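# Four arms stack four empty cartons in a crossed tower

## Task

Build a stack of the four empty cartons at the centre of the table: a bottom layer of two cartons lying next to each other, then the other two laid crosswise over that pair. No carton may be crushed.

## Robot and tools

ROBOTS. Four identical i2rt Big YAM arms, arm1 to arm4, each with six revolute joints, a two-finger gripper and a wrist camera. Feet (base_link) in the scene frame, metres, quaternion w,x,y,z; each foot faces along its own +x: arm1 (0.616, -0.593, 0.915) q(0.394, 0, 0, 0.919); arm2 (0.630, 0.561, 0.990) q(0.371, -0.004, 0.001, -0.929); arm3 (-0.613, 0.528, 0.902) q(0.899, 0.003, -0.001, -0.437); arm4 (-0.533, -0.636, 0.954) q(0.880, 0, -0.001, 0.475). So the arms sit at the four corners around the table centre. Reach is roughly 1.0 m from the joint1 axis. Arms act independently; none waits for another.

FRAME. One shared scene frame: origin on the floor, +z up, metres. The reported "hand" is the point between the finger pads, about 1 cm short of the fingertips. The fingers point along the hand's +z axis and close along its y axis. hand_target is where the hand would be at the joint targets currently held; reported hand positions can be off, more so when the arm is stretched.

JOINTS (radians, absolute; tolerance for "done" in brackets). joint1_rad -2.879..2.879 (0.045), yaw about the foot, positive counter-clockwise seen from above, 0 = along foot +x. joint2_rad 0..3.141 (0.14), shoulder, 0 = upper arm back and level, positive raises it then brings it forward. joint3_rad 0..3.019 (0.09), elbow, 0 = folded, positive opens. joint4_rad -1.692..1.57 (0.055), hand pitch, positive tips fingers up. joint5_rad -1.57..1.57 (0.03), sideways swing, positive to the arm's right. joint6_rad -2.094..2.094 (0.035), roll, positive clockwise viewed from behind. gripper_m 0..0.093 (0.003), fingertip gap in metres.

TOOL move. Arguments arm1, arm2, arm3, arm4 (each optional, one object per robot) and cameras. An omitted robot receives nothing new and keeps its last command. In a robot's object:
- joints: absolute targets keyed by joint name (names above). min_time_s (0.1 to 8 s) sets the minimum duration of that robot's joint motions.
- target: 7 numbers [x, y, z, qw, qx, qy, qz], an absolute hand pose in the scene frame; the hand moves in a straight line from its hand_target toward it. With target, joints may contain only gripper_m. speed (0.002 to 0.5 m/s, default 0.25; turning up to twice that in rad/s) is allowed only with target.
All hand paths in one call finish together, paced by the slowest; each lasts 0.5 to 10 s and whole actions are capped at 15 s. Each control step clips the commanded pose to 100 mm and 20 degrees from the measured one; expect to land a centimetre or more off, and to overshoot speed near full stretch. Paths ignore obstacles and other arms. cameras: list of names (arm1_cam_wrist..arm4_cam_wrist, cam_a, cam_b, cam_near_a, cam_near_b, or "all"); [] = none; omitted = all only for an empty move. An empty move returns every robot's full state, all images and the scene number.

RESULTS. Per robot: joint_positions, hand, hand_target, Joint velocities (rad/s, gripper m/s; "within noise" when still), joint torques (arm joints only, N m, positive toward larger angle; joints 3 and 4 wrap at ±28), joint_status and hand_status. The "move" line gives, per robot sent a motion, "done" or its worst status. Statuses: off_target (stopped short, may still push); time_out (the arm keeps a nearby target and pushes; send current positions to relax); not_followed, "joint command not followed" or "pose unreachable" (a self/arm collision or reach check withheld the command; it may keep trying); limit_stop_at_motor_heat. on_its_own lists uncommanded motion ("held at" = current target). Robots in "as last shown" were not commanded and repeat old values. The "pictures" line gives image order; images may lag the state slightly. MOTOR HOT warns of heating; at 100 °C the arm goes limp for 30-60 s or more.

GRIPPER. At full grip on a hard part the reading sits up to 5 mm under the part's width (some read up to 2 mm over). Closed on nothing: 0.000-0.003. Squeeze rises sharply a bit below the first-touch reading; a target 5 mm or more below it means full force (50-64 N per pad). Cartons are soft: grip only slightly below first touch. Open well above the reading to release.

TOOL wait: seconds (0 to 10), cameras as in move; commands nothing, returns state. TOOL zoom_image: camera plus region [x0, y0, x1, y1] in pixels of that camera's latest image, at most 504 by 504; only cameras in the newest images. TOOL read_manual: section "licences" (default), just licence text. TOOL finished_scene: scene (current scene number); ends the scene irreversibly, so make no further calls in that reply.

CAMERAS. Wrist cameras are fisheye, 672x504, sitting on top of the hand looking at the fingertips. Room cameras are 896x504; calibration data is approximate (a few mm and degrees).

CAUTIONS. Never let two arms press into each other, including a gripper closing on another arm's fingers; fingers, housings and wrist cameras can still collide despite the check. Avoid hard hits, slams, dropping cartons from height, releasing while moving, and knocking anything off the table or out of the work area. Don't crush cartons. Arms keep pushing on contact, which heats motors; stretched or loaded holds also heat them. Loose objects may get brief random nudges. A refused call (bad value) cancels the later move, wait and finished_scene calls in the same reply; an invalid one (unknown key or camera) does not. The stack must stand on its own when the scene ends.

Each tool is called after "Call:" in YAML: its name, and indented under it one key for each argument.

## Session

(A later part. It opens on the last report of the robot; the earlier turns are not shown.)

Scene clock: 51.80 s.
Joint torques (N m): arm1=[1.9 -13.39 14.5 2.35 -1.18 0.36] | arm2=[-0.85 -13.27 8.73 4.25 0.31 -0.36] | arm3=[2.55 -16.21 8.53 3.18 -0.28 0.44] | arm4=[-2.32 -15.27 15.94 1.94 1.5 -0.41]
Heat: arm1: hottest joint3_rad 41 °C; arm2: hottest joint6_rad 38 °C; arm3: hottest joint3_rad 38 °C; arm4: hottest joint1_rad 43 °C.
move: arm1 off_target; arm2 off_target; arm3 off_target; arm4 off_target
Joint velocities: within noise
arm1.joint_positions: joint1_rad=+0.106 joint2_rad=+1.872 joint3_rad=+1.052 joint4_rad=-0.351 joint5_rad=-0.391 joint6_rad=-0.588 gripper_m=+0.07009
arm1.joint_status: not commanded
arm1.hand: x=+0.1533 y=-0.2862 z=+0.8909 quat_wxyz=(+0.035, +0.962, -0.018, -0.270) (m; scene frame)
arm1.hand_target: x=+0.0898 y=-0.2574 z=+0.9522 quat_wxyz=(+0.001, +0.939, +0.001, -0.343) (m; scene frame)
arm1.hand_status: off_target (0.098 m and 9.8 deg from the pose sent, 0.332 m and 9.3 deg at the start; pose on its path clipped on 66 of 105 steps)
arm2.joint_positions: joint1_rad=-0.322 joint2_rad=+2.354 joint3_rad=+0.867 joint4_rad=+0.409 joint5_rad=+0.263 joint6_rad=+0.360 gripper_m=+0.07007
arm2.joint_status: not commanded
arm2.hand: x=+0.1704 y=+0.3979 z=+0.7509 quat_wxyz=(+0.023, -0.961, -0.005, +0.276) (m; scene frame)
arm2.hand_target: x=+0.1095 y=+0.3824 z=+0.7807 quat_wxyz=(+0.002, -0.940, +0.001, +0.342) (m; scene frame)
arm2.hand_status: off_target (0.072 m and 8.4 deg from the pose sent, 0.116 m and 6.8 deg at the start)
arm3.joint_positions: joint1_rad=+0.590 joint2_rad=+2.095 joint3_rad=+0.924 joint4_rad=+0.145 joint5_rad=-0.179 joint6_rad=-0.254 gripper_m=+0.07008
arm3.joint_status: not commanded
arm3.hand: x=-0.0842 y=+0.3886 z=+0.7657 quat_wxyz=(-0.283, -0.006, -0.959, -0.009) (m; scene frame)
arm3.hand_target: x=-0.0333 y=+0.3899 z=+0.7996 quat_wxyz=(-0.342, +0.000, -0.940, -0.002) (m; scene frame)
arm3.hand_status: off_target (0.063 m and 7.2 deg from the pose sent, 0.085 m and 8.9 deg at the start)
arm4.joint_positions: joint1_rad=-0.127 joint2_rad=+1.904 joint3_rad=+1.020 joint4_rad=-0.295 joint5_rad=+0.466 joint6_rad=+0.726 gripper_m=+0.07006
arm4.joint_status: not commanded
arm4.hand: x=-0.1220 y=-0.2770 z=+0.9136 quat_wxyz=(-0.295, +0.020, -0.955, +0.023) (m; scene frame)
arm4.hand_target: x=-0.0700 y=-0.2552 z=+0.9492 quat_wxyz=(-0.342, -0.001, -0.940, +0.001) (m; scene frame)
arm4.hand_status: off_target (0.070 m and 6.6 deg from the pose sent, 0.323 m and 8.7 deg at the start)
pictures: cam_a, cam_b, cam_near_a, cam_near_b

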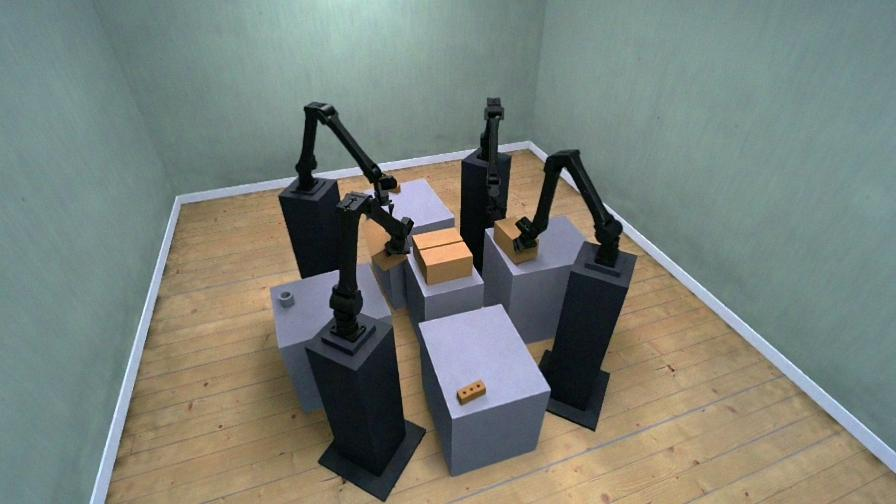

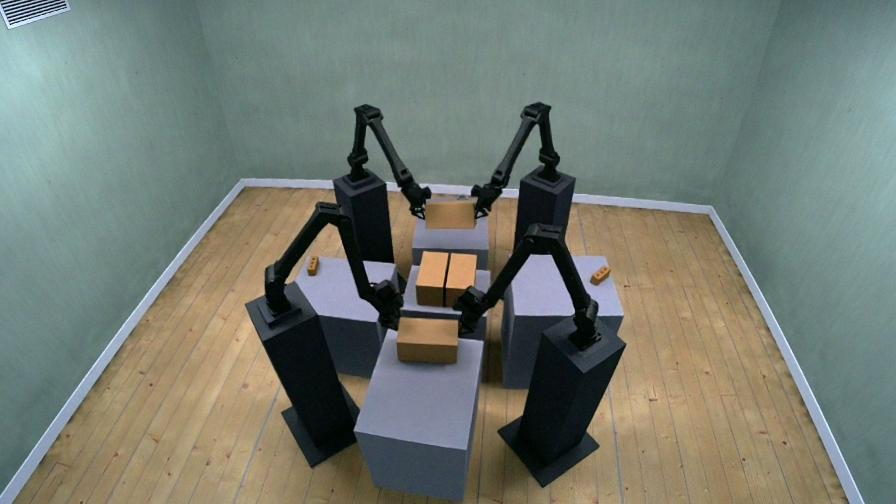

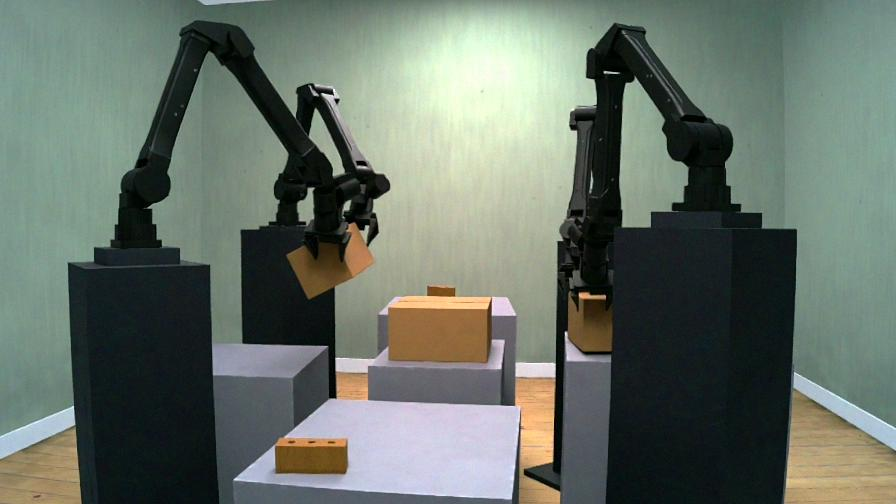

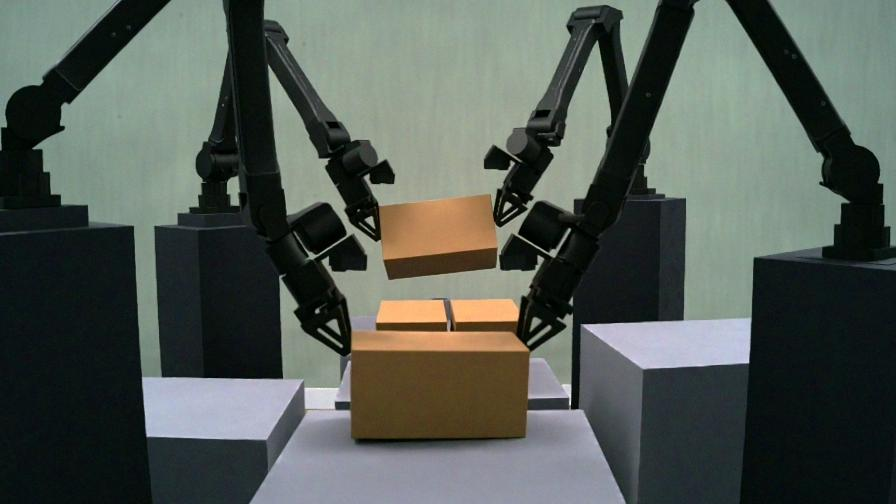

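Call:
move:
  arm1: {"target":[0.080,-0.58,0.945,0,-0.9397,0,0.342],"speed":0.1}
  arm2: {"target":[0.23,0.39,0.79,0,-0.9397,0,0.342],"speed":0.1,"joints":{"gripper_m":0.0}}
  arm3: {"target":[-0.14,0.39,0.79,0.342,0,0.9397,0],"speed":0.1,"joints":{"gripper_m":0.0}}
  arm4: {"target":[-0.065,-0.58,0.945,0.342,0,0.9397,0],"speed":0.1}

Call:
move:
  arm1: {"target":[0.085,-0.58,0.755,0,-0.9397,0,0.342],"speed":0.07}
  arm2: {"target":[0.23,0.395,0.73,0,-0.9397,0,0.342],"speed":0.1}
  arm3: {"target":[-0.14,0.395,0.73,0.342,0,0.9397,0],"speed":0.1}
  arm4: {"target":[-0.07,-0.58,0.745,0.342,0,0.9397,0],"speed":0.07}
  cameras: ["cam_near_b","cam_b","cam_near_a","cam_a","arm2_cam_wrist","arm3_cam_wrist"]

Scene clock: 63.40 s.
Joint torques (N m): arm1=[0.85 -13.39 9.16 4.57 0.28 0.28] | arm2=[1.61 -12.45 -0.12 2.44 0.43 0.14] | arm3=[-0.85 -14.45 2.84 1.81 -0.28 0.03] | arm4=[-1.61 -14.21 9.99 4.26 0.45 -0.37]
Heat: arm1: hottest joint3_rad 45 °C; arm2: hottest joint6_rad 38 °C; arm3: hottest joint3_rad 38 °C; arm4: hottest joint1_rad 43 °C.
move: arm1 off_target; arm2 off_target; arm3 off_target; arm4 off_target
Joint velocities: within noise
arm1.joint_positions: joint1_rad=+0.769 joint2_rad=+1.676 joint3_rad=+0.740 joint4_rad=-0.151 joint5_rad=-0.030 joint6_rad=-0.042 gripper_m=+0.07009
arm1.joint_status: not commanded
arm1.hand: x=+0.1447 y=-0.5781 z=+0.8881 quat_wxyz=(+0.005, +0.971, +0.004, -0.240) (m; scene frame)
arm1.hand_target: x=+0.0875 y=-0.5805 z=+0.9497 quat_wxyz=(+0.002, +0.940, +0.000, -0.341) (m; scene frame)
arm1.hand_status: off_target (0.086 m and 12.2 deg from the pose sent, 0.308 m and 9.8 deg at the start)
arm2.joint_positions: joint1_rad=-0.231 joint2_rad=+2.310 joint3_rad=+0.644 joint4_rad=+0.676 joint5_rad=+0.329 joint6_rad=+0.422 gripper_m=+0.00037
arm2.joint_status: all done
arm2.hand: x=+0.2353 y=+0.3976 z=+0.7782 quat_wxyz=(+0.010, -0.945, -0.003, +0.326) (m; scene frame)
arm2.hand_target: x=+0.2300 y=+0.3901 z=+0.7898 quat_wxyz=(+0.000, -0.940, +0.000, +0.342) (m; scene frame)
arm2.hand_status: off_target (0.015 m and 2.2 deg from the pose sent, 0.072 m and 8.4 deg at the start)
arm3.joint_positions: joint1_rad=+0.556 joint2_rad=+2.013 joint3_rad=+0.695 joint4_rad=+0.379 joint5_rad=-0.222 joint6_rad=-0.279 gripper_m=+0.00059
arm3.joint_status: all done
arm3.hand: x=-0.1443 y=+0.3982 z=+0.7798 quat_wxyz=(-0.328, +0.001, -0.945, -0.007) (m; scene frame)
arm3.hand_target: x=-0.1400 y=+0.3899 z=+0.7900 quat_wxyz=(-0.342, +0.000, -0.940, +0.000) (m; scene frame)
arm3.hand_status: off_target (0.014 m and 1.9 deg from the pose sent, 0.061 m and 7.2 deg at the start)
arm4.joint_positions: joint1_rad=-0.806 joint2_rad=+1.652 joint3_rad=+0.550 joint4_rad=+0.034 joint5_rad=+0.100 joint6_rad=+0.144 gripper_m=+0.07006
arm4.joint_status: not commanded
arm4.hand: x=-0.1243 y=-0.5782 z=+0.8992 quat_wxyz=(-0.253, +0.007, -0.967, +0.006) (m; scene frame)
arm4.hand_target: x=-0.0702 y=-0.5811 z=+0.9482 quat_wxyz=(-0.341, -0.001, -0.940, +0.002) (m; scene frame)
arm4.hand_status: off_target (0.075 m and 10.7 deg from the pose sent, 0.310 m and 6.6 deg at the start)
pictures: none

Scene clock: 66.90 s.
Joint torques (N m): arm1=[0.85 -11.75 6.87 3.25 0.23 0.26] | arm2=[1.08 -9.64 0.23 2.58 0.16 -0.08] | arm3=[0.09 -12.81 2.91 1.84 0.02 0.14] | arm4=[-1.44 -13.51 5.64 2.97 0.3 -0.3]
Heat: arm1: hottest joint3_rad 45 °C; arm2: hottest joint6_rad 38 °C; arm3: hottest joint3_rad 38 °C; arm4: hottest joint1_rad 43 °C.
move: arm1 off_target; arm2 done; arm3 done; arm4 off_target
Joint velocities: within noise
arm1.joint_positions: joint1_rad=+0.769 joint2_rad=+2.164 joint3_rad=+0.718 joint4_rad=+0.429 joint5_rad=-0.027 joint6_rad=-0.040 gripper_m=+0.07009
arm1.joint_status: not commanded
arm1.hand: x=+0.1481 y=-0.5780 z=+0.7315 quat_wxyz=(+0.002, +0.962, +0.003, -0.274) (m; scene frame)
arm1.hand_target: x=+0.0897 y=-0.5805 z=+0.7600 quat_wxyz=(+0.001, +0.940, +0.000, -0.342) (m; scene frame)
arm1.hand_status: off_target (0.067 m and 8.3 deg from the pose sent, 0.146 m and 12.2 deg at the start)
arm2.joint_positions: joint1_rad=-0.231 joint2_rad=+2.478 joint3_rad=+0.715 joint4_rad=+0.800 joint5_rad=+0.329 joint6_rad=+0.422 gripper_m=+0.00037
arm2.joint_status: not commanded
arm2.hand: x=+0.2319 y=+0.3957 z=+0.7328 quat_wxyz=(+0.003, -0.941, -0.001, +0.338) (m; scene frame)
arm2.hand_target: x=+0.2301 y=+0.3951 z=+0.7300 quat_wxyz=(+0.000, -0.940, +0.000, +0.342) (m; scene frame)
arm2.hand_status: done (0.003 m and 0.7 deg from the pose sent, 0.049 m and 2.3 deg at the start)
arm3.joint_positions: joint1_rad=+0.556 joint2_rad=+2.180 joint3_rad=+0.714 joint4_rad=+0.540 joint5_rad=-0.222 joint6_rad=-0.279 gripper_m=+0.00059
arm3.joint_status: not commanded
arm3.hand: x=-0.1480 y=+0.3998 z=+0.7300 quat_wxyz=(-0.333, +0.001, -0.943, -0.005) (m; scene frame)
arm3.hand_target: x=-0.1403 y=+0.3950 z=+0.7301 quat_wxyz=(-0.342, +0.000, -0.940, +0.000) (m; scene frame)
arm3.hand_status: done (0.009 m and 1.2 deg from the pose sent, 0.050 m and 1.9 deg at the start)
arm4.joint_positions: joint1_rad=-0.808 joint2_rad=+2.308 joint3_rad=+0.614 joint4_rad=+0.695 joint5_rad=+0.103 joint6_rad=+0.134 gripper_m=+0.07006
arm4.joint_status: not commanded
arm4.hand: x=-0.1222 y=-0.5790 z=+0.7325 quat_wxyz=(-0.287, +0.008, -0.958, +0.003) (m; scene frame)
arm4.hand_target: x=-0.0729 y=-0.5809 z=+0.7485 quat_wxyz=(-0.342, +0.000, -0.940, +0.001) (m; scene frame)
arm4.hand_status: off_target (0.054 m and 6.8 deg from the pose sent, 0.164 m and 10.7 deg at the start)
pictures: arm2_cam_wrist, arm3_cam_wrist, cam_a, cam_b, cam_near_a, cam_near_b
camera_calibration:
arm2_cam_wrist: T_world_to_cam=[[-0.00135054, 0.999983, 0.00561723, -0.39899], [0.997029, 0.00177911, -0.077005, -0.170462], [-0.0770137, 0.00549654, -0.997015, 0.871436], [0, 0, 0, 1]] pos_world=[0.236529, 0.394496, 0.85795]
arm3_cam_wrist: T_world_to_cam=[[0.00992316, -0.999938, -0.00500764, 0.404409], [-0.997314, -0.00953344, -0.0726203, -0.086464], [0.072568, 0.00571481, -0.997347, 0.859413], [0, 0, 0, 1]] pos_world=[-0.152611, 0.398648, 0.852879]

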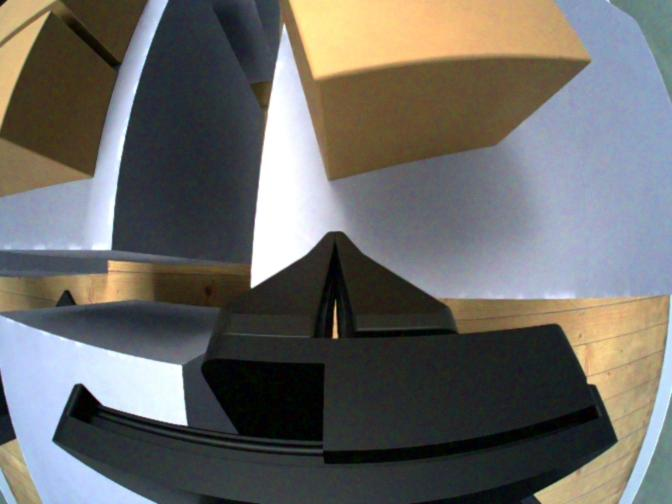

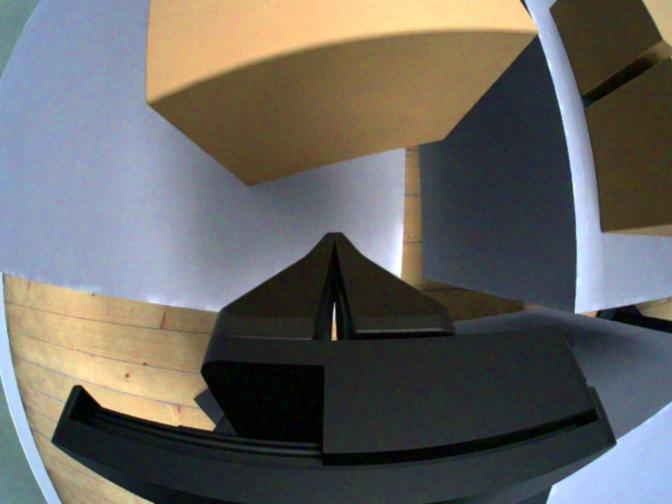

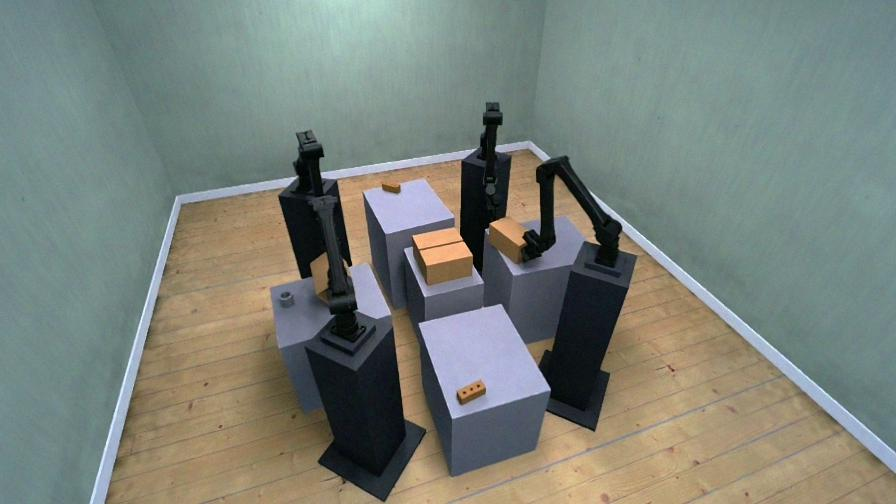

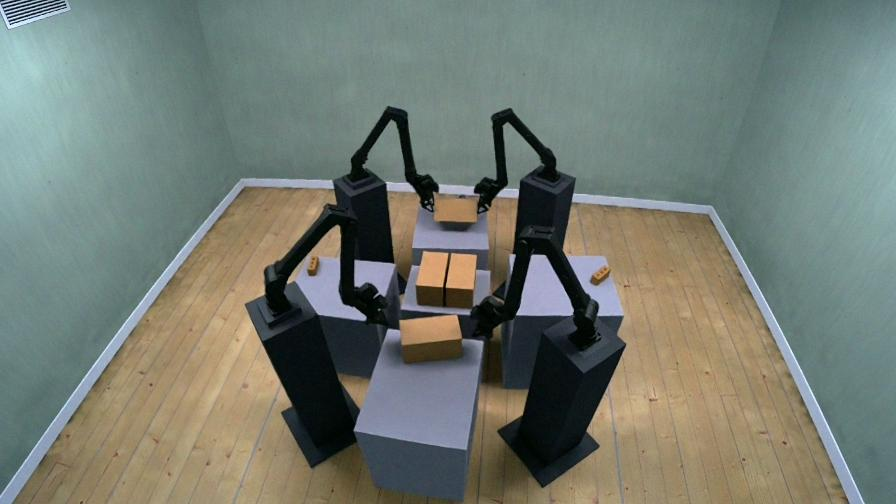

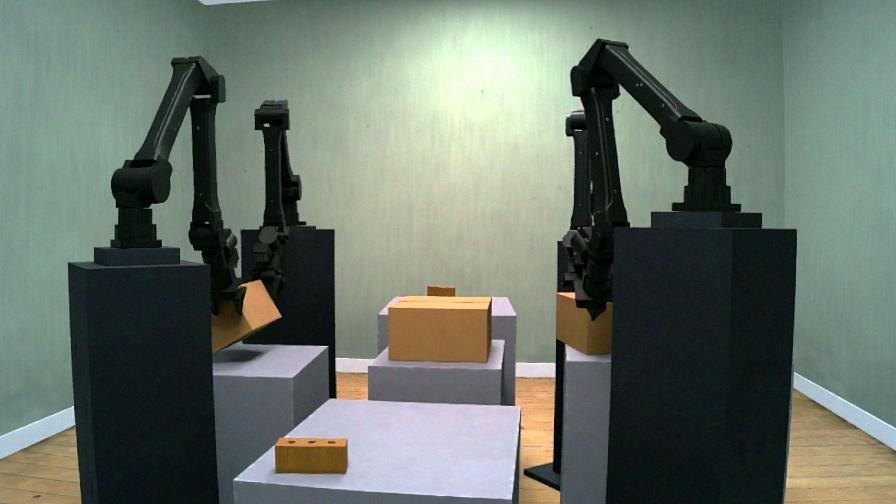

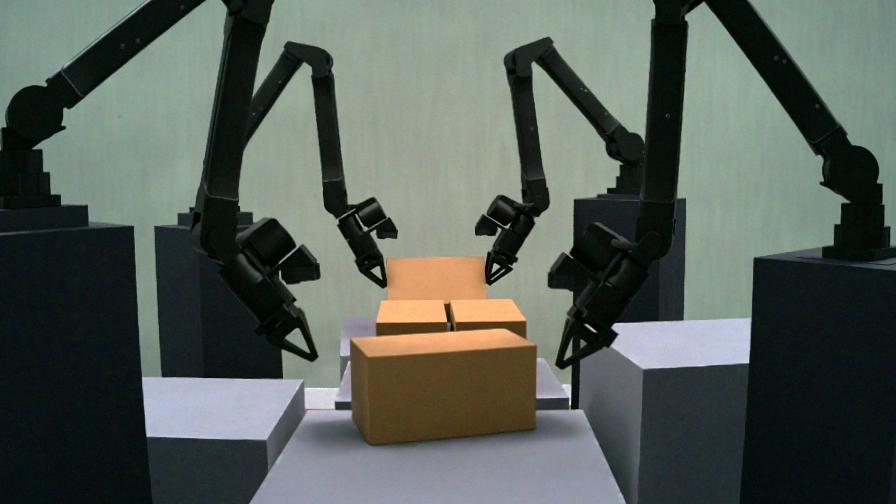

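Call:
move:
  arm1: {"target":[0.095,-0.58,0.695,0,-0.9397,0,0.342],"speed":0.06}
  arm4: {"target":[-0.078,-0.58,0.685,0.342,0,0.9397,0],"speed":0.06}
  cameras: ["cam_near_b","cam_near_a"]

Scene clock: 69.10 s.
Joint torques (N m): arm1=[0.73 -11.58 5.35 2.97 0.18 0.25] | arm2=[1.03 -9.88 0.08 2.35 0.14 -0.07] | arm3=[0.15 -12.75 2.91 1.85 0.02 0.15] | arm4=[-1.08 -14.04 3.75 2.8 0.52 -0.22]
Heat: arm1: hottest joint3_rad 45 °C; arm2: hottest joint6_rad 38 °C; arm3: hottest joint3_rad 38 °C; arm4: hottest joint1_rad 43 °C.
move: arm1 off_target; arm4 off_target
Joint velocities: within noise
arm1.joint_positions: joint1_rad=+0.769 joint2_rad=+2.341 joint3_rad=+0.767 joint4_rad=+0.583 joint5_rad=-0.025 joint6_rad=-0.040 gripper_m=+0.07009
arm1.joint_status: not commanded
arm1.hand: x=+0.1473 y=-0.5778 z=+0.6804 quat_wxyz=(+0.001, +0.958, +0.003, -0.286) (m; scene frame)
arm1.hand_target: x=+0.0982 y=-0.5804 z=+0.6987 quat_wxyz=(+0.001, +0.940, +0.000, -0.342) (m; scene frame)
arm1.hand_status: off_target (0.054 m and 6.8 deg from the pose sent, 0.064 m and 8.2 deg at the start)
arm2, arm3: as last shown
arm4.joint_positions: joint1_rad=-0.808 joint2_rad=+2.512 joint3_rad=+0.700 joint4_rad=+0.828 joint5_rad=+0.097 joint6_rad=+0.130 gripper_m=+0.07006
arm4.joint_status: not commanded
arm4.hand: x=-0.1224 y=-0.5780 z=+0.6758 quat_wxyz=(-0.293, +0.011, -0.956, +0.000) (m; scene frame)
arm4.hand_target: x=-0.0800 y=-0.5806 z=+0.6876 quat_wxyz=(-0.342, +0.000, -0.940, +0.001) (m; scene frame)
arm4.hand_status: off_target (0.045 m and 6.0 deg from the pose sent, 0.065 m and 6.7 deg at the start)
pictures: cam_near_a, cam_near_b

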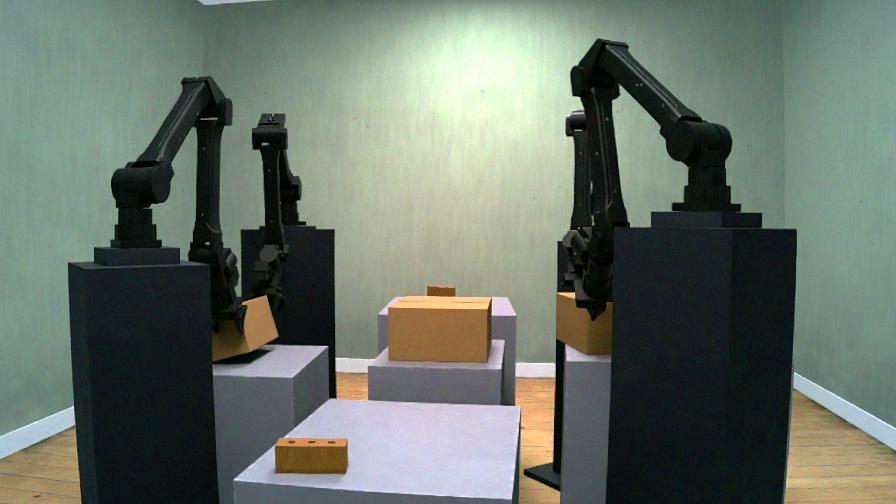

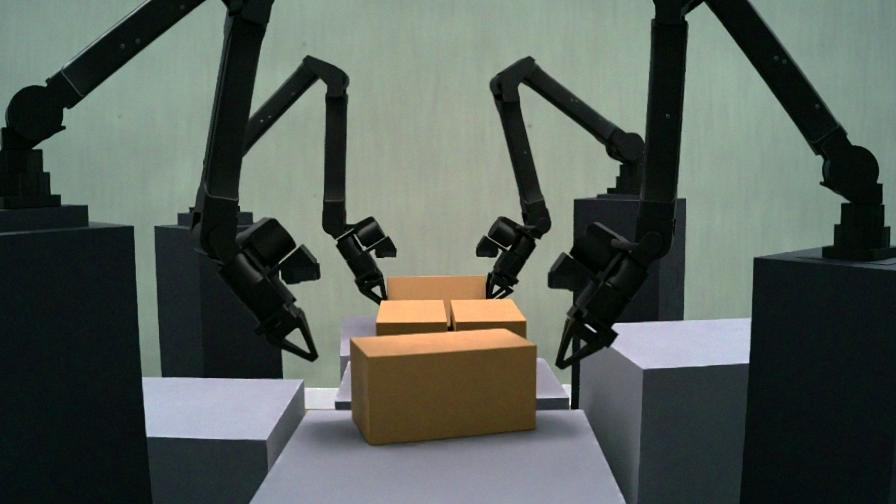

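Call:
move:
  arm1: {"target":[0.105,-0.58,0.65,0,-0.9397,0,0.342],"speed":0.06}
  arm2: {"target":[0.195,0.468,0.775,-0.0387,-0.9337,-0.1064,0.3398],"speed":0.1}
  arm3: {"target":[-0.125,0.381,0.775,0.3398,-0.1064,0.9337,0.0387],"speed":0.1}
  arm4: {"target":[-0.09,-0.58,0.64,0.342,0,0.9397,0],"speed":0.06}

Call:
move:
  arm1: {"target":[0.22,-0.58,0.67,0,-0.9397,0,0.342],"speed":0.1}
  arm2: {"target":[0.085,0.442,0.785,-0.0387,-0.9337,-0.1064,0.3398],"speed":0.08}
  arm3: {"target":[-0.015,0.407,0.785,0.3398,-0.1064,0.9337,0.0387],"speed":0.08}
  arm4: {"target":[-0.18,-0.58,0.67,0.342,0,0.9397,0],"speed":0.1}
  cameras: ["cam_near_b","cam_b","cam_near_a","arm1_cam_wrist","arm4_cam_wrist"]

Call:
zoom_image:
  camera: "cam_near_b"
  region: [240, 240, 640, 480]

Scene clock: 74.83 s.
Joint torques (N m): arm1=[0.73 -11.81 3.69 2.7 0.18 0.24] | arm2=[0.26 -12.81 -0.43 1.35 -0.16 -0.1] | arm3=[-0.67 -15.09 4.41 0.8 -0.44 0.01] | arm4=[-0.73 -13.27 2.96 2.45 0.43 -0.17]
Heat: arm1: hottest joint3_rad 44 °C; arm2: hottest joint2_rad 37 °C; arm3: hottest joint3_rad 37 °C; arm4: hottest joint1_rad 42 °C.
move: arm1 off_target; arm2 done; arm3 off_target; arm4 off_target
Joint velocities: within noise
arm1.joint_positions: joint1_rad=+0.769 joint2_rad=+2.480 joint3_rad=+0.826 joint4_rad=+0.688 joint5_rad=-0.025 joint6_rad=-0.040 gripper_m=+0.07009
arm1.joint_status: not commanded
arm1.hand: x=+0.1441 y=-0.5777 z=+0.6399 quat_wxyz=(+0.000, +0.954, +0.003, -0.298) (m; scene frame)
arm1.hand_target: x=+0.1068 y=-0.5803 z=+0.6522 quat_wxyz=(+0.001, +0.940, +0.000, -0.342) (m; scene frame)
arm1.hand_status: off_target (0.040 m and 5.3 deg from the pose sent, 0.052 m and 6.8 deg at the start)
arm2.joint_positions: joint1_rad=-0.545 joint2_rad=+2.376 joint3_rad=+0.652 joint4_rad=+0.838 joint5_rad=-0.008 joint6_rad=-0.004 gripper_m=+0.00037
arm2.joint_status: not commanded
arm2.hand: x=+0.1979 y=+0.4664 z=+0.7679 quat_wxyz=(-0.039, -0.935, -0.104, +0.337) (m; scene frame)
arm2.hand_target: x=+0.1950 y=+0.4679 z=+0.7749 quat_wxyz=(-0.039, -0.934, -0.106, +0.340) (m; scene frame)
arm2.hand_status: done (0.008 m and 0.4 deg from the pose sent, 0.092 m and 13.0 deg at the start)
arm3.joint_positions: joint1_rad=+0.493 joint2_rad=+2.078 joint3_rad=+0.776 joint4_rad=+0.288 joint5_rad=-0.392 joint6_rad=-0.524 gripper_m=+0.00059
arm3.joint_status: not commanded
arm3.hand: x=-0.1368 y=+0.3927 z=+0.7635 quat_wxyz=(-0.327, +0.106, -0.938, -0.047) (m; scene frame)
arm3.hand_target: x=-0.1253 y=+0.3810 z=+0.7752 quat_wxyz=(-0.340, +0.106, -0.934, -0.038) (m; scene frame)
arm3.hand_status: off_target (0.020 m and 1.9 deg from the pose sent, 0.054 m and 12.7 deg at the start)
arm4.joint_positions: joint1_rad=-0.808 joint2_rad=+2.650 joint3_rad=+0.764 joint4_rad=+0.925 joint5_rad=+0.103 joint6_rad=+0.130 gripper_m=+0.07006
arm4.joint_status: not commanded
arm4.hand: x=-0.1248 y=-0.5794 z=+0.6379 quat_wxyz=(-0.304, +0.009, -0.952, +0.001) (m; scene frame)
arm4.hand_target: x=-0.0914 y=-0.5804 z=+0.6420 quat_wxyz=(-0.342, +0.000, -0.940, +0.000) (m; scene frame)
arm4.hand_status: off_target (0.035 m and 4.7 deg from the pose sent, 0.048 m and 6.0 deg at the start)
pictures: none

Scene clock: 76.97 s.
Joint torques (N m): arm1=[-0.44 -9.29 -2.36 1.98 -0.05 0.12] | arm2=[0.62 -13.86 4.41 1.16 0.01 -0.03] | arm3=[1.61 -15.33 6.91 0.91 -0.05 0.22] | arm4=[1.26 -10.58 -4.82 1.81 0.3 -0.09]
Heat: arm1: hottest joint3_rad 44 °C; arm2: hottest joint2_rad 37 °C; arm3: hottest joint3_rad 37 °C; arm4: hottest joint1_rad 42 °C.
move: arm1 done; arm2 off_target; arm3 off_target; arm4 off_target
Joint velocities: within noise
arm1.joint_positions: joint1_rad=+0.770 joint2_rad=+2.482 joint3_rad=+0.595 joint4_rad=+1.020 joint5_rad=-0.025 joint6_rad=-0.036 gripper_m=+0.07009
arm1.joint_status: not commanded
arm1.hand: x=+0.2118 y=-0.5806 z=+0.6715 quat_wxyz=(-0.001, +0.939, +0.002, -0.345) (m; scene frame)
arm1.hand_target: x=+0.2199 y=-0.5801 z=+0.6701 quat_wxyz=(+0.000, +0.940, +0.000, -0.342) (m; scene frame)
arm1.hand_status: done (0.008 m and 0.4 deg from the pose sent, 0.082 m and 5.3 deg at the start)
arm2.joint_positions: joint1_rad=-0.545 joint2_rad=+2.344 joint3_rad=+0.912 joint4_rad=+0.528 joint5_rad=-0.008 joint6_rad=-0.004 gripper_m=+0.00037
arm2.joint_status: not commanded
arm2.hand: x=+0.0991 y=+0.4449 z=+0.7756 quat_wxyz=(-0.038, -0.938, -0.104, +0.329) (m; scene frame)
arm2.hand_target: x=+0.0853 y=+0.4420 z=+0.7852 quat_wxyz=(-0.039, -0.934, -0.106, +0.340) (m; scene frame)
arm2.hand_status: off_target (0.017 m and 1.3 deg from the pose sent, 0.117 m and 0.4 deg at the start)
arm3.joint_positions: joint1_rad=+0.601 joint2_rad=+2.128 joint3_rad=+1.038 joint4_rad=+0.138 joint5_rad=-0.322 joint6_rad=-0.421 gripper_m=+0.00059
arm3.joint_status: not commanded
arm3.hand: x=-0.0288 y=+0.4025 z=+0.7855 quat_wxyz=(-0.337, +0.103, -0.935, -0.038) (m; scene frame)
arm3.hand_target: x=-0.0155 y=+0.4071 z=+0.7852 quat_wxyz=(-0.340, +0.106, -0.934, -0.039) (m; scene frame)
arm3.hand_status: off_target (0.014 m and 0.5 deg from the pose sent, 0.125 m and 1.9 deg at the start)
arm4.joint_positions: joint1_rad=-0.777 joint2_rad=+2.657 joint3_rad=+0.609 joint4_rad=+1.192 joint5_rad=+0.145 joint6_rad=+0.167 gripper_m=+0.07006
arm4.joint_status: not commanded
arm4.hand: x=-0.1605 y=-0.5817 z=+0.6757 quat_wxyz=(-0.356, -0.004, -0.934, +0.000) (m; scene frame)
arm4.hand_target: x=-0.1797 y=-0.5804 z=+0.6704 quat_wxyz=(-0.342, +0.000, -0.940, +0.000) (m; scene frame)
arm4.hand_status: off_target (0.020 m and 1.8 deg from the pose sent, 0.064 m and 4.7 deg at the start)
pictures: arm1_cam_wrist, arm4_cam_wrist, cam_b, cam_near_a, cam_near_b
camera_calibration:
arm1_cam_wrist: T_world_to_cam=[[-0.0158683, 0.999848, 0.00729195, 0.578526], [0.99588, 0.0164557, -0.089171, -0.13807], [-0.0892774, 0.00584692, -0.99599, 0.815568], [0, 0, 0, 1]] pos_world=[0.219493, -0.580934, 0.795766]
arm4_cam_wrist: T_world_to_cam=[[0.00232793, -0.999996, 0.00145039, -0.585244], [-0.993853, -0.00247415, -0.110676, -0.0826363], [0.110679, -0.00118383, -0.993855, 0.811349], [0, 0, 0, 1]] pos_world=[-0.170565, -0.584485, 0.798066]

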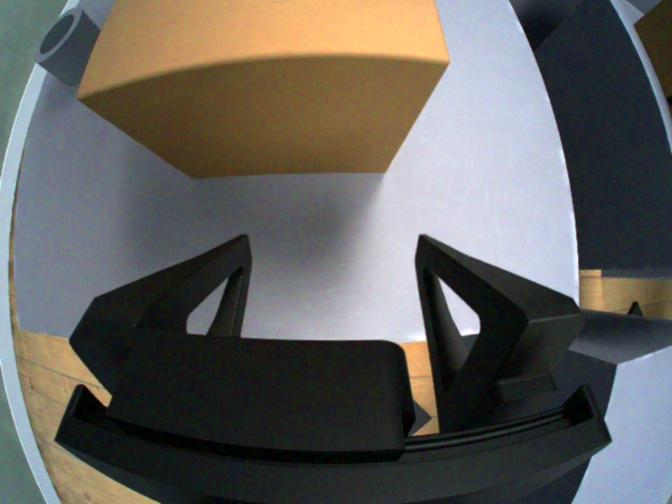

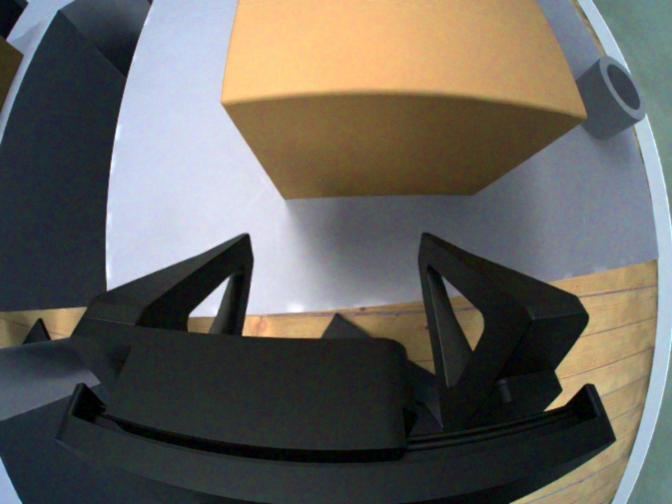

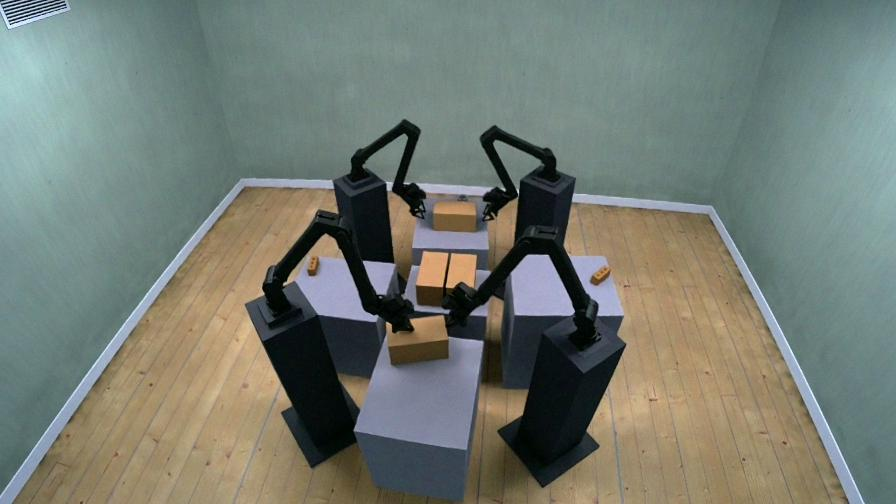

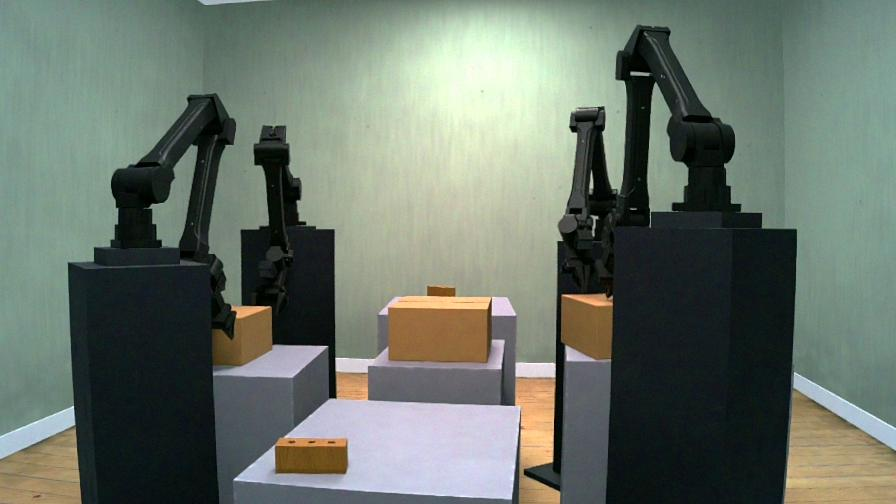

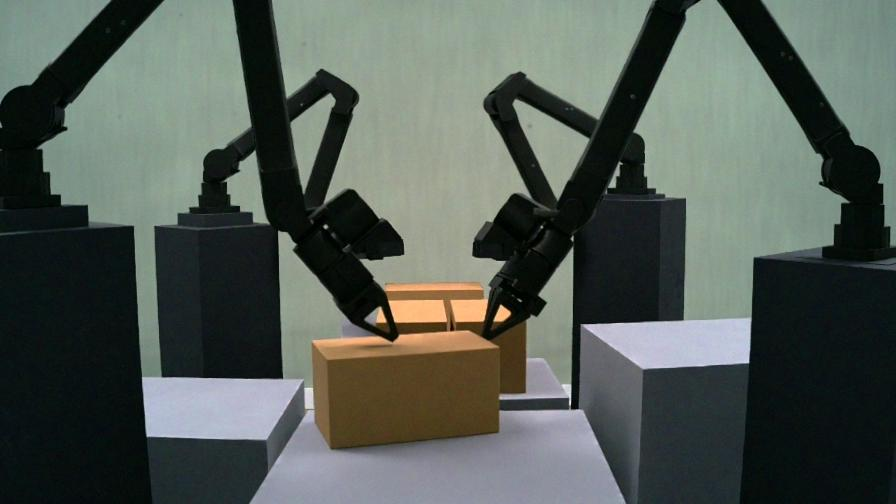

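Scaled by 1.260 from the camera's 896x504 image, which has a finer 1280x720 frame.

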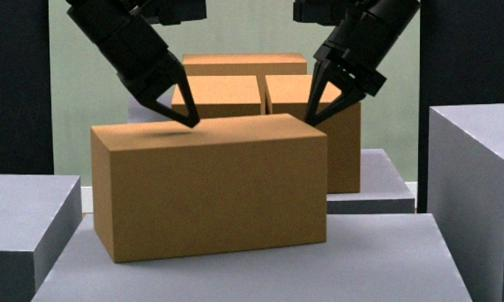

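Call:
move:
  arm1: {"target":[0.20,-0.617,0.70,0,-0.9397,0,0.342],"speed":0.1,"joints":{"gripper_m":0}}
  arm2: {"target":[0.10,0.445,0.87,-0.0387,-0.9337,-0.1064,0.3398],"speed":0.12}
  arm3: {"target":[-0.095,0.372,0.75,0.3383,-0.1389,0.9294,0.0506],"speed":0.12}
  arm4: {"target":[-0.165,-0.617,0.70,0.342,0,0.9397,0],"speed":0.1,"joints":{"gripper_m":0}}

Call:
move:
  arm2: {"target":[0.285,0.484,0.75,-0.0506,-0.9294,-0.1389,0.3383],"speed":0.15}

Call:
move:
  arm2: {"target":[0.235,0.471,0.745,-0.0506,-0.9294,-0.1389,0.3383],"speed":0.15}
  cameras: ["cam_near_b","arm2_cam_wrist","arm3_cam_wrist","arm1_cam_wrist","arm4_cam_wrist"]

Call:
zoom_image:
  camera: "cam_near_b"
  region: [240, 240, 640, 480]

Scene clock: 81.77 s.
Joint torques (N m): arm1=[1.03 -11.81 -1.62 0.96 0.18 0.17] | arm2=[1.2 -13.22 3.44 1.37 0.02 -0.09] | arm3=[-0.56 -14.74 3.49 1.66 -0.48 0.05] | arm4=[-0.73 -13.39 -4.51 1.01 0.07 -0.25]
Heat: arm1: hottest joint3_rad 43 °C; arm2: hottest joint2_rad 38 °C; arm3: hottest joint3_rad 37 °C; arm4: hottest joint1_rad 42 °C.
move: arm1 done; arm2 done; arm3 done; arm4 off_target
Joint velocities: within noise
arm1.joint_positions: joint1_rad=+0.877 joint2_rad=+2.386 joint3_rad=+0.589 joint4_rad=+0.921 joint5_rad=+0.049 joint6_rad=+0.054 gripper_m=+0.00035
arm1.joint_status: all done
arm1.hand: x=+0.1990 y=-0.6119 z=+0.6933 quat_wxyz=(-0.002, +0.940, -0.002, -0.341) (m; scene frame)
arm1.hand_target: x=+0.2001 y=-0.6170 z=+0.6997 quat_wxyz=(+0.000, +0.940, +0.000, -0.342) (m; scene frame)
arm1.hand_status: done (0.009 m and 0.4 deg from the pose sent, 0.048 m and 0.4 deg at the start)
arm2.joint_positions: joint1_rad=-0.545 joint2_rad=+2.094 joint3_rad=+0.831 joint4_rad=+0.383 joint5_rad=-0.008 joint6_rad=-0.004 gripper_m=+0.00037
arm2.joint_status: not commanded
arm2.hand: x=+0.0980 y=+0.4446 z=+0.8635 quat_wxyz=(-0.039, -0.934, -0.104, +0.339) (m; scene frame)
arm2.hand_target: x=+0.1000 y=+0.4449 z=+0.8698 quat_wxyz=(-0.039, -0.934, -0.106, +0.340) (m; scene frame)
arm2.hand_status: done (0.007 m and 0.3 deg from the pose sent, 0.094 m and 1.3 deg at the start)
arm3.joint_positions: joint1_rad=+0.486 joint2_rad=+2.157 joint3_rad=+0.922 joint4_rad=+0.217 joint5_rad=-0.433 joint6_rad=-0.592 gripper_m=+0.00059
arm3.joint_status: not commanded
arm3.hand: x=-0.0942 y=+0.3770 z=+0.7529 quat_wxyz=(-0.335, +0.139, -0.930, -0.054) (m; scene frame)
arm3.hand_target: x=-0.0952 y=+0.3721 z=+0.7499 quat_wxyz=(-0.338, +0.139, -0.929, -0.051) (m; scene frame)
arm3.hand_status: done (0.006 m and 0.5 deg from the pose sent, 0.081 m and 4.4 deg at the start)
arm4.joint_positions: joint1_rad=-0.899 joint2_rad=+2.579 joint3_rad=+0.563 joint4_rad=+1.158 joint5_rad=+0.054 joint6_rad=+0.067 gripper_m=+0.00019
arm4.joint_status: all done
arm4.hand: x=-0.1567 y=-0.6112 z=+0.6969 quat_wxyz=(-0.351, +0.002, -0.937, -0.004) (m; scene frame)
arm4.hand_target: x=-0.1648 y=-0.6168 z=+0.6999 quat_wxyz=(-0.342, +0.000, -0.940, +0.000) (m; scene frame)
arm4.hand_status: off_target (0.011 m and 1.1 deg from the pose sent, 0.043 m and 1.8 deg at the start)
pictures: none

Scene clock: 84.13 s.
Joint torques (N m): arm1=[1.08 -11.81 -1.61 0.98 0.18 0.16] | arm2=[-0.26 -8.12 -3.78 2.66 -0.18 -0.13] | arm3=[-0.56 -14.68 3.48 1.69 -0.48 0.04] | arm4=[-1.03 -13.45 -4.52 0.96 0.06 -0.25]
Heat: arm1: hottest joint3_rad 43 °C; arm2: hottest joint2_rad 38 °C; arm3: hottest joint3_rad 37 °C; arm4: hottest joint1_rad 42 °C.
move: arm2 done
Joint velocities: within noise
arm1, arm3, arm4: as last shown
arm1.hand: x=+0.1990 y=-0.6119 z=+0.6933 quat_wxyz=(-0.002, +0.940, -0.003, -0.341) (m; scene frame)
arm2.joint_positions: joint1_rad=-0.560 joint2_rad=+2.537 joint3_rad=+0.503 joint4_rad=+1.156 joint5_rad=-0.065 joint6_rad=-0.073 gripper_m=+0.00037
arm2.joint_status: not commanded
arm2.hand: x=+0.2774 y=+0.4791 z=+0.7508 quat_wxyz=(-0.052, -0.928, -0.139, +0.341) (m; scene frame)
arm2.hand_target: x=+0.2849 y=+0.4839 z=+0.7500 quat_wxyz=(-0.050, -0.929, -0.139, +0.338) (m; scene frame)
arm2.hand_status: done (0.009 m and 0.3 deg from the pose sent, 0.222 m and 4.2 deg at the start)
arm3.joint_positions: joint1_rad=+0.486 joint2_rad=+2.157 joint3_rad=+0.922 joint4_rad=+0.217 joint5_rad=-0.433 joint6_rad=-0.593 gripper_m=+0.00059
arm3.hand: x=-0.0942 y=+0.3770 z=+0.7529 quat_wxyz=(-0.335, +0.139, -0.930, -0.053) (m; scene frame)
arm4.hand: x=-0.1567 y=-0.6112 z=+0.6969 quat_wxyz=(-0.351, +0.002, -0.937, -0.003) (m; scene frame)
pictures: none

Scene clock: 85.30 s.
Joint torques (N m): arm1=[1.08 -11.87 -1.61 0.95 0.18 0.15] | arm2=[1.2 -11.16 -0.99 1.42 0.08 -0.05] | arm3=[-0.5 -14.68 3.51 1.65 -0.48 0.06] | arm4=[-0.91 -13.45 -4.53 0.98 0.07 -0.27]
Heat: arm1: hottest joint3_rad 42 °C; arm2: hottest joint2_rad 38 °C; arm3: hottest joint3_rad 37 °C; arm4: hottest joint1_rad 42 °C.
move: arm2 done
Joint velocities: within noise
arm1, arm3, arm4: as last shown
arm2.joint_positions: joint1_rad=-0.560 joint2_rad=+2.506 joint3_rad=+0.598 joint4_rad=+1.015 joint5_rad=-0.065 joint6_rad=-0.073 gripper_m=+0.00037
arm2.joint_status: not commanded
arm2.hand: x=+0.2423 y=+0.4720 z=+0.7403 quat_wxyz=(-0.052, -0.931, -0.139, +0.333) (m; scene frame)
arm2.hand_target: x=+0.2350 y=+0.4711 z=+0.7450 quat_wxyz=(-0.051, -0.929, -0.139, +0.338) (m; scene frame)
arm2.hand_status: done (0.009 m and 0.7 deg from the pose sent, 0.044 m and 0.4 deg at the start)
pictures: arm1_cam_wrist, arm2_cam_wrist, arm3_cam_wrist, arm4_cam_wrist, cam_near_b
camera_calibration:
arm1_cam_wrist: T_world_to_cam=[[-0.00629747, 0.999964, 0.00576405, 0.608714], [0.996596, 0.00674987, -0.0821632, -0.133893], [-0.0821991, 0.00522701, -0.996602, 0.834925], [0, 0, 0, 1]] pos_world=[0.2059, -0.612152, 0.817578]
arm2_cam_wrist: T_world_to_cam=[[-0.294836, 0.955534, -0.00514948, -0.37518], [0.952937, 0.293628, -0.07546, -0.308648], [-0.0705926, -0.0271555, -0.997136, 0.893337], [0, 0, 0, 1]] pos_world=[0.246568, 0.473384, 0.865556]
arm3_cam_wrist: T_world_to_cam=[[0.298969, -0.954258, -0.00301121, 0.389711], [-0.950915, -0.297655, -0.0846263, 0.0907195], [0.079859, 0.0281641, -0.996408, 0.870034], [0, 0, 0, 1]] pos_world=[-0.0997251, 0.374384, 0.87576]
arm4_cam_wrist: T_world_to_cam=[[0.0163115, -0.999867, -0.000792584, -0.611061], [-0.995015, -0.0161544, -0.0984131, -0.0936327], [0.0983871, 0.0023939, -0.995145, 0.833111], [0, 0, 0, 1]] pos_world=[-0.165166, -0.614486, 0.819367]

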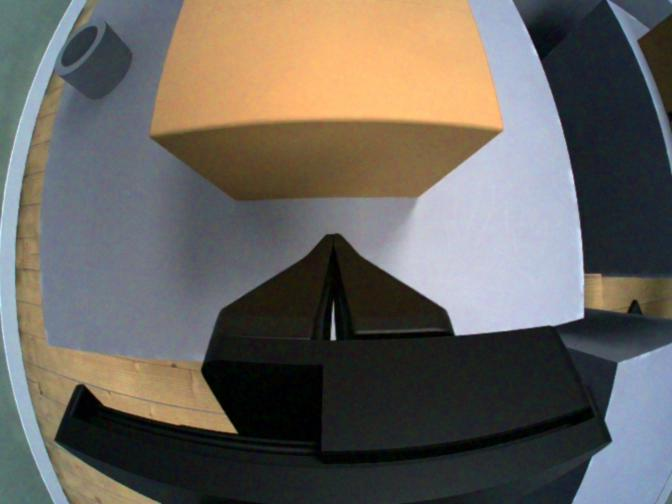

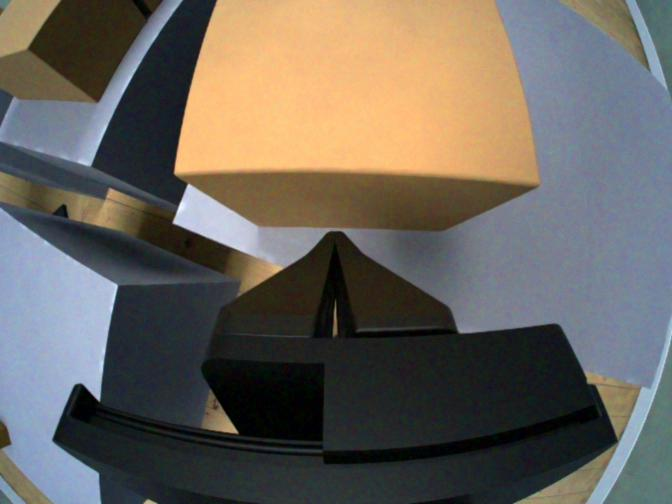

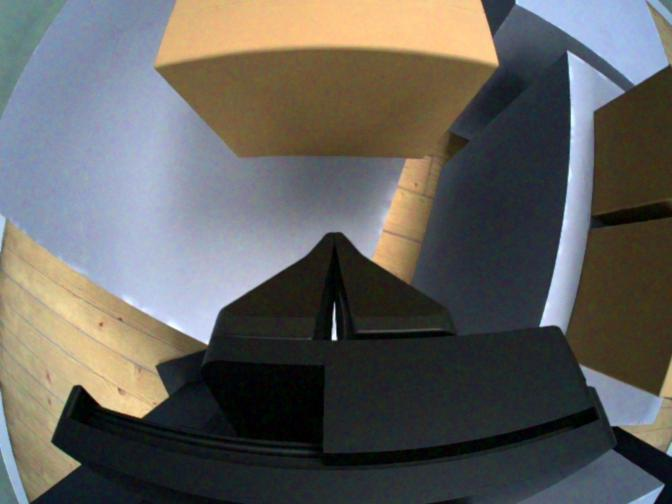

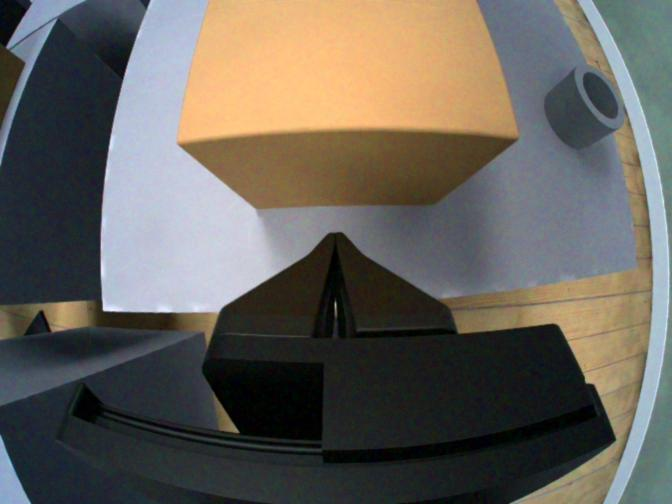

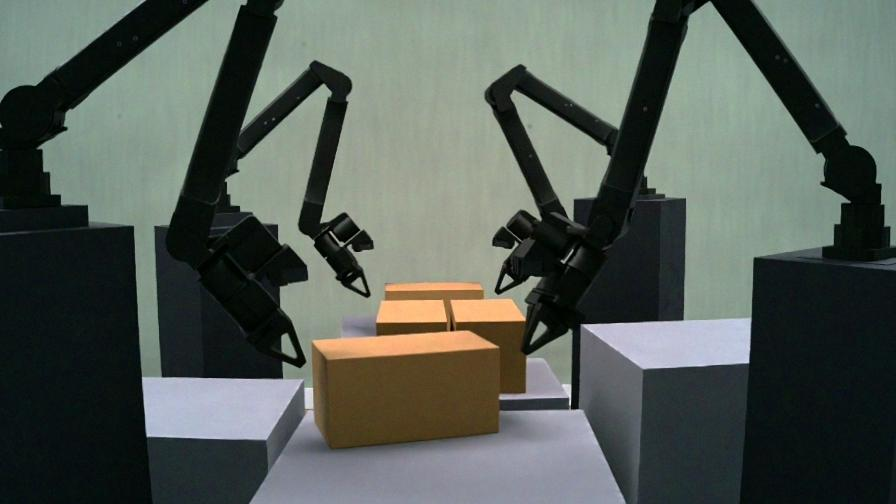

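Scaled by 1.260 from the camera's 896x504 image, which has a finer 1280x720 frame.

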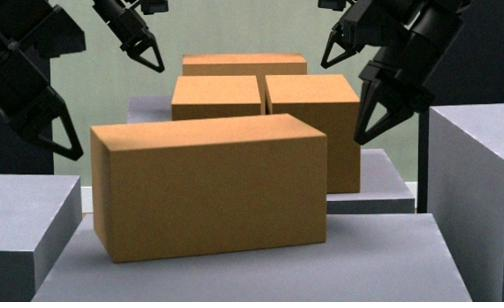

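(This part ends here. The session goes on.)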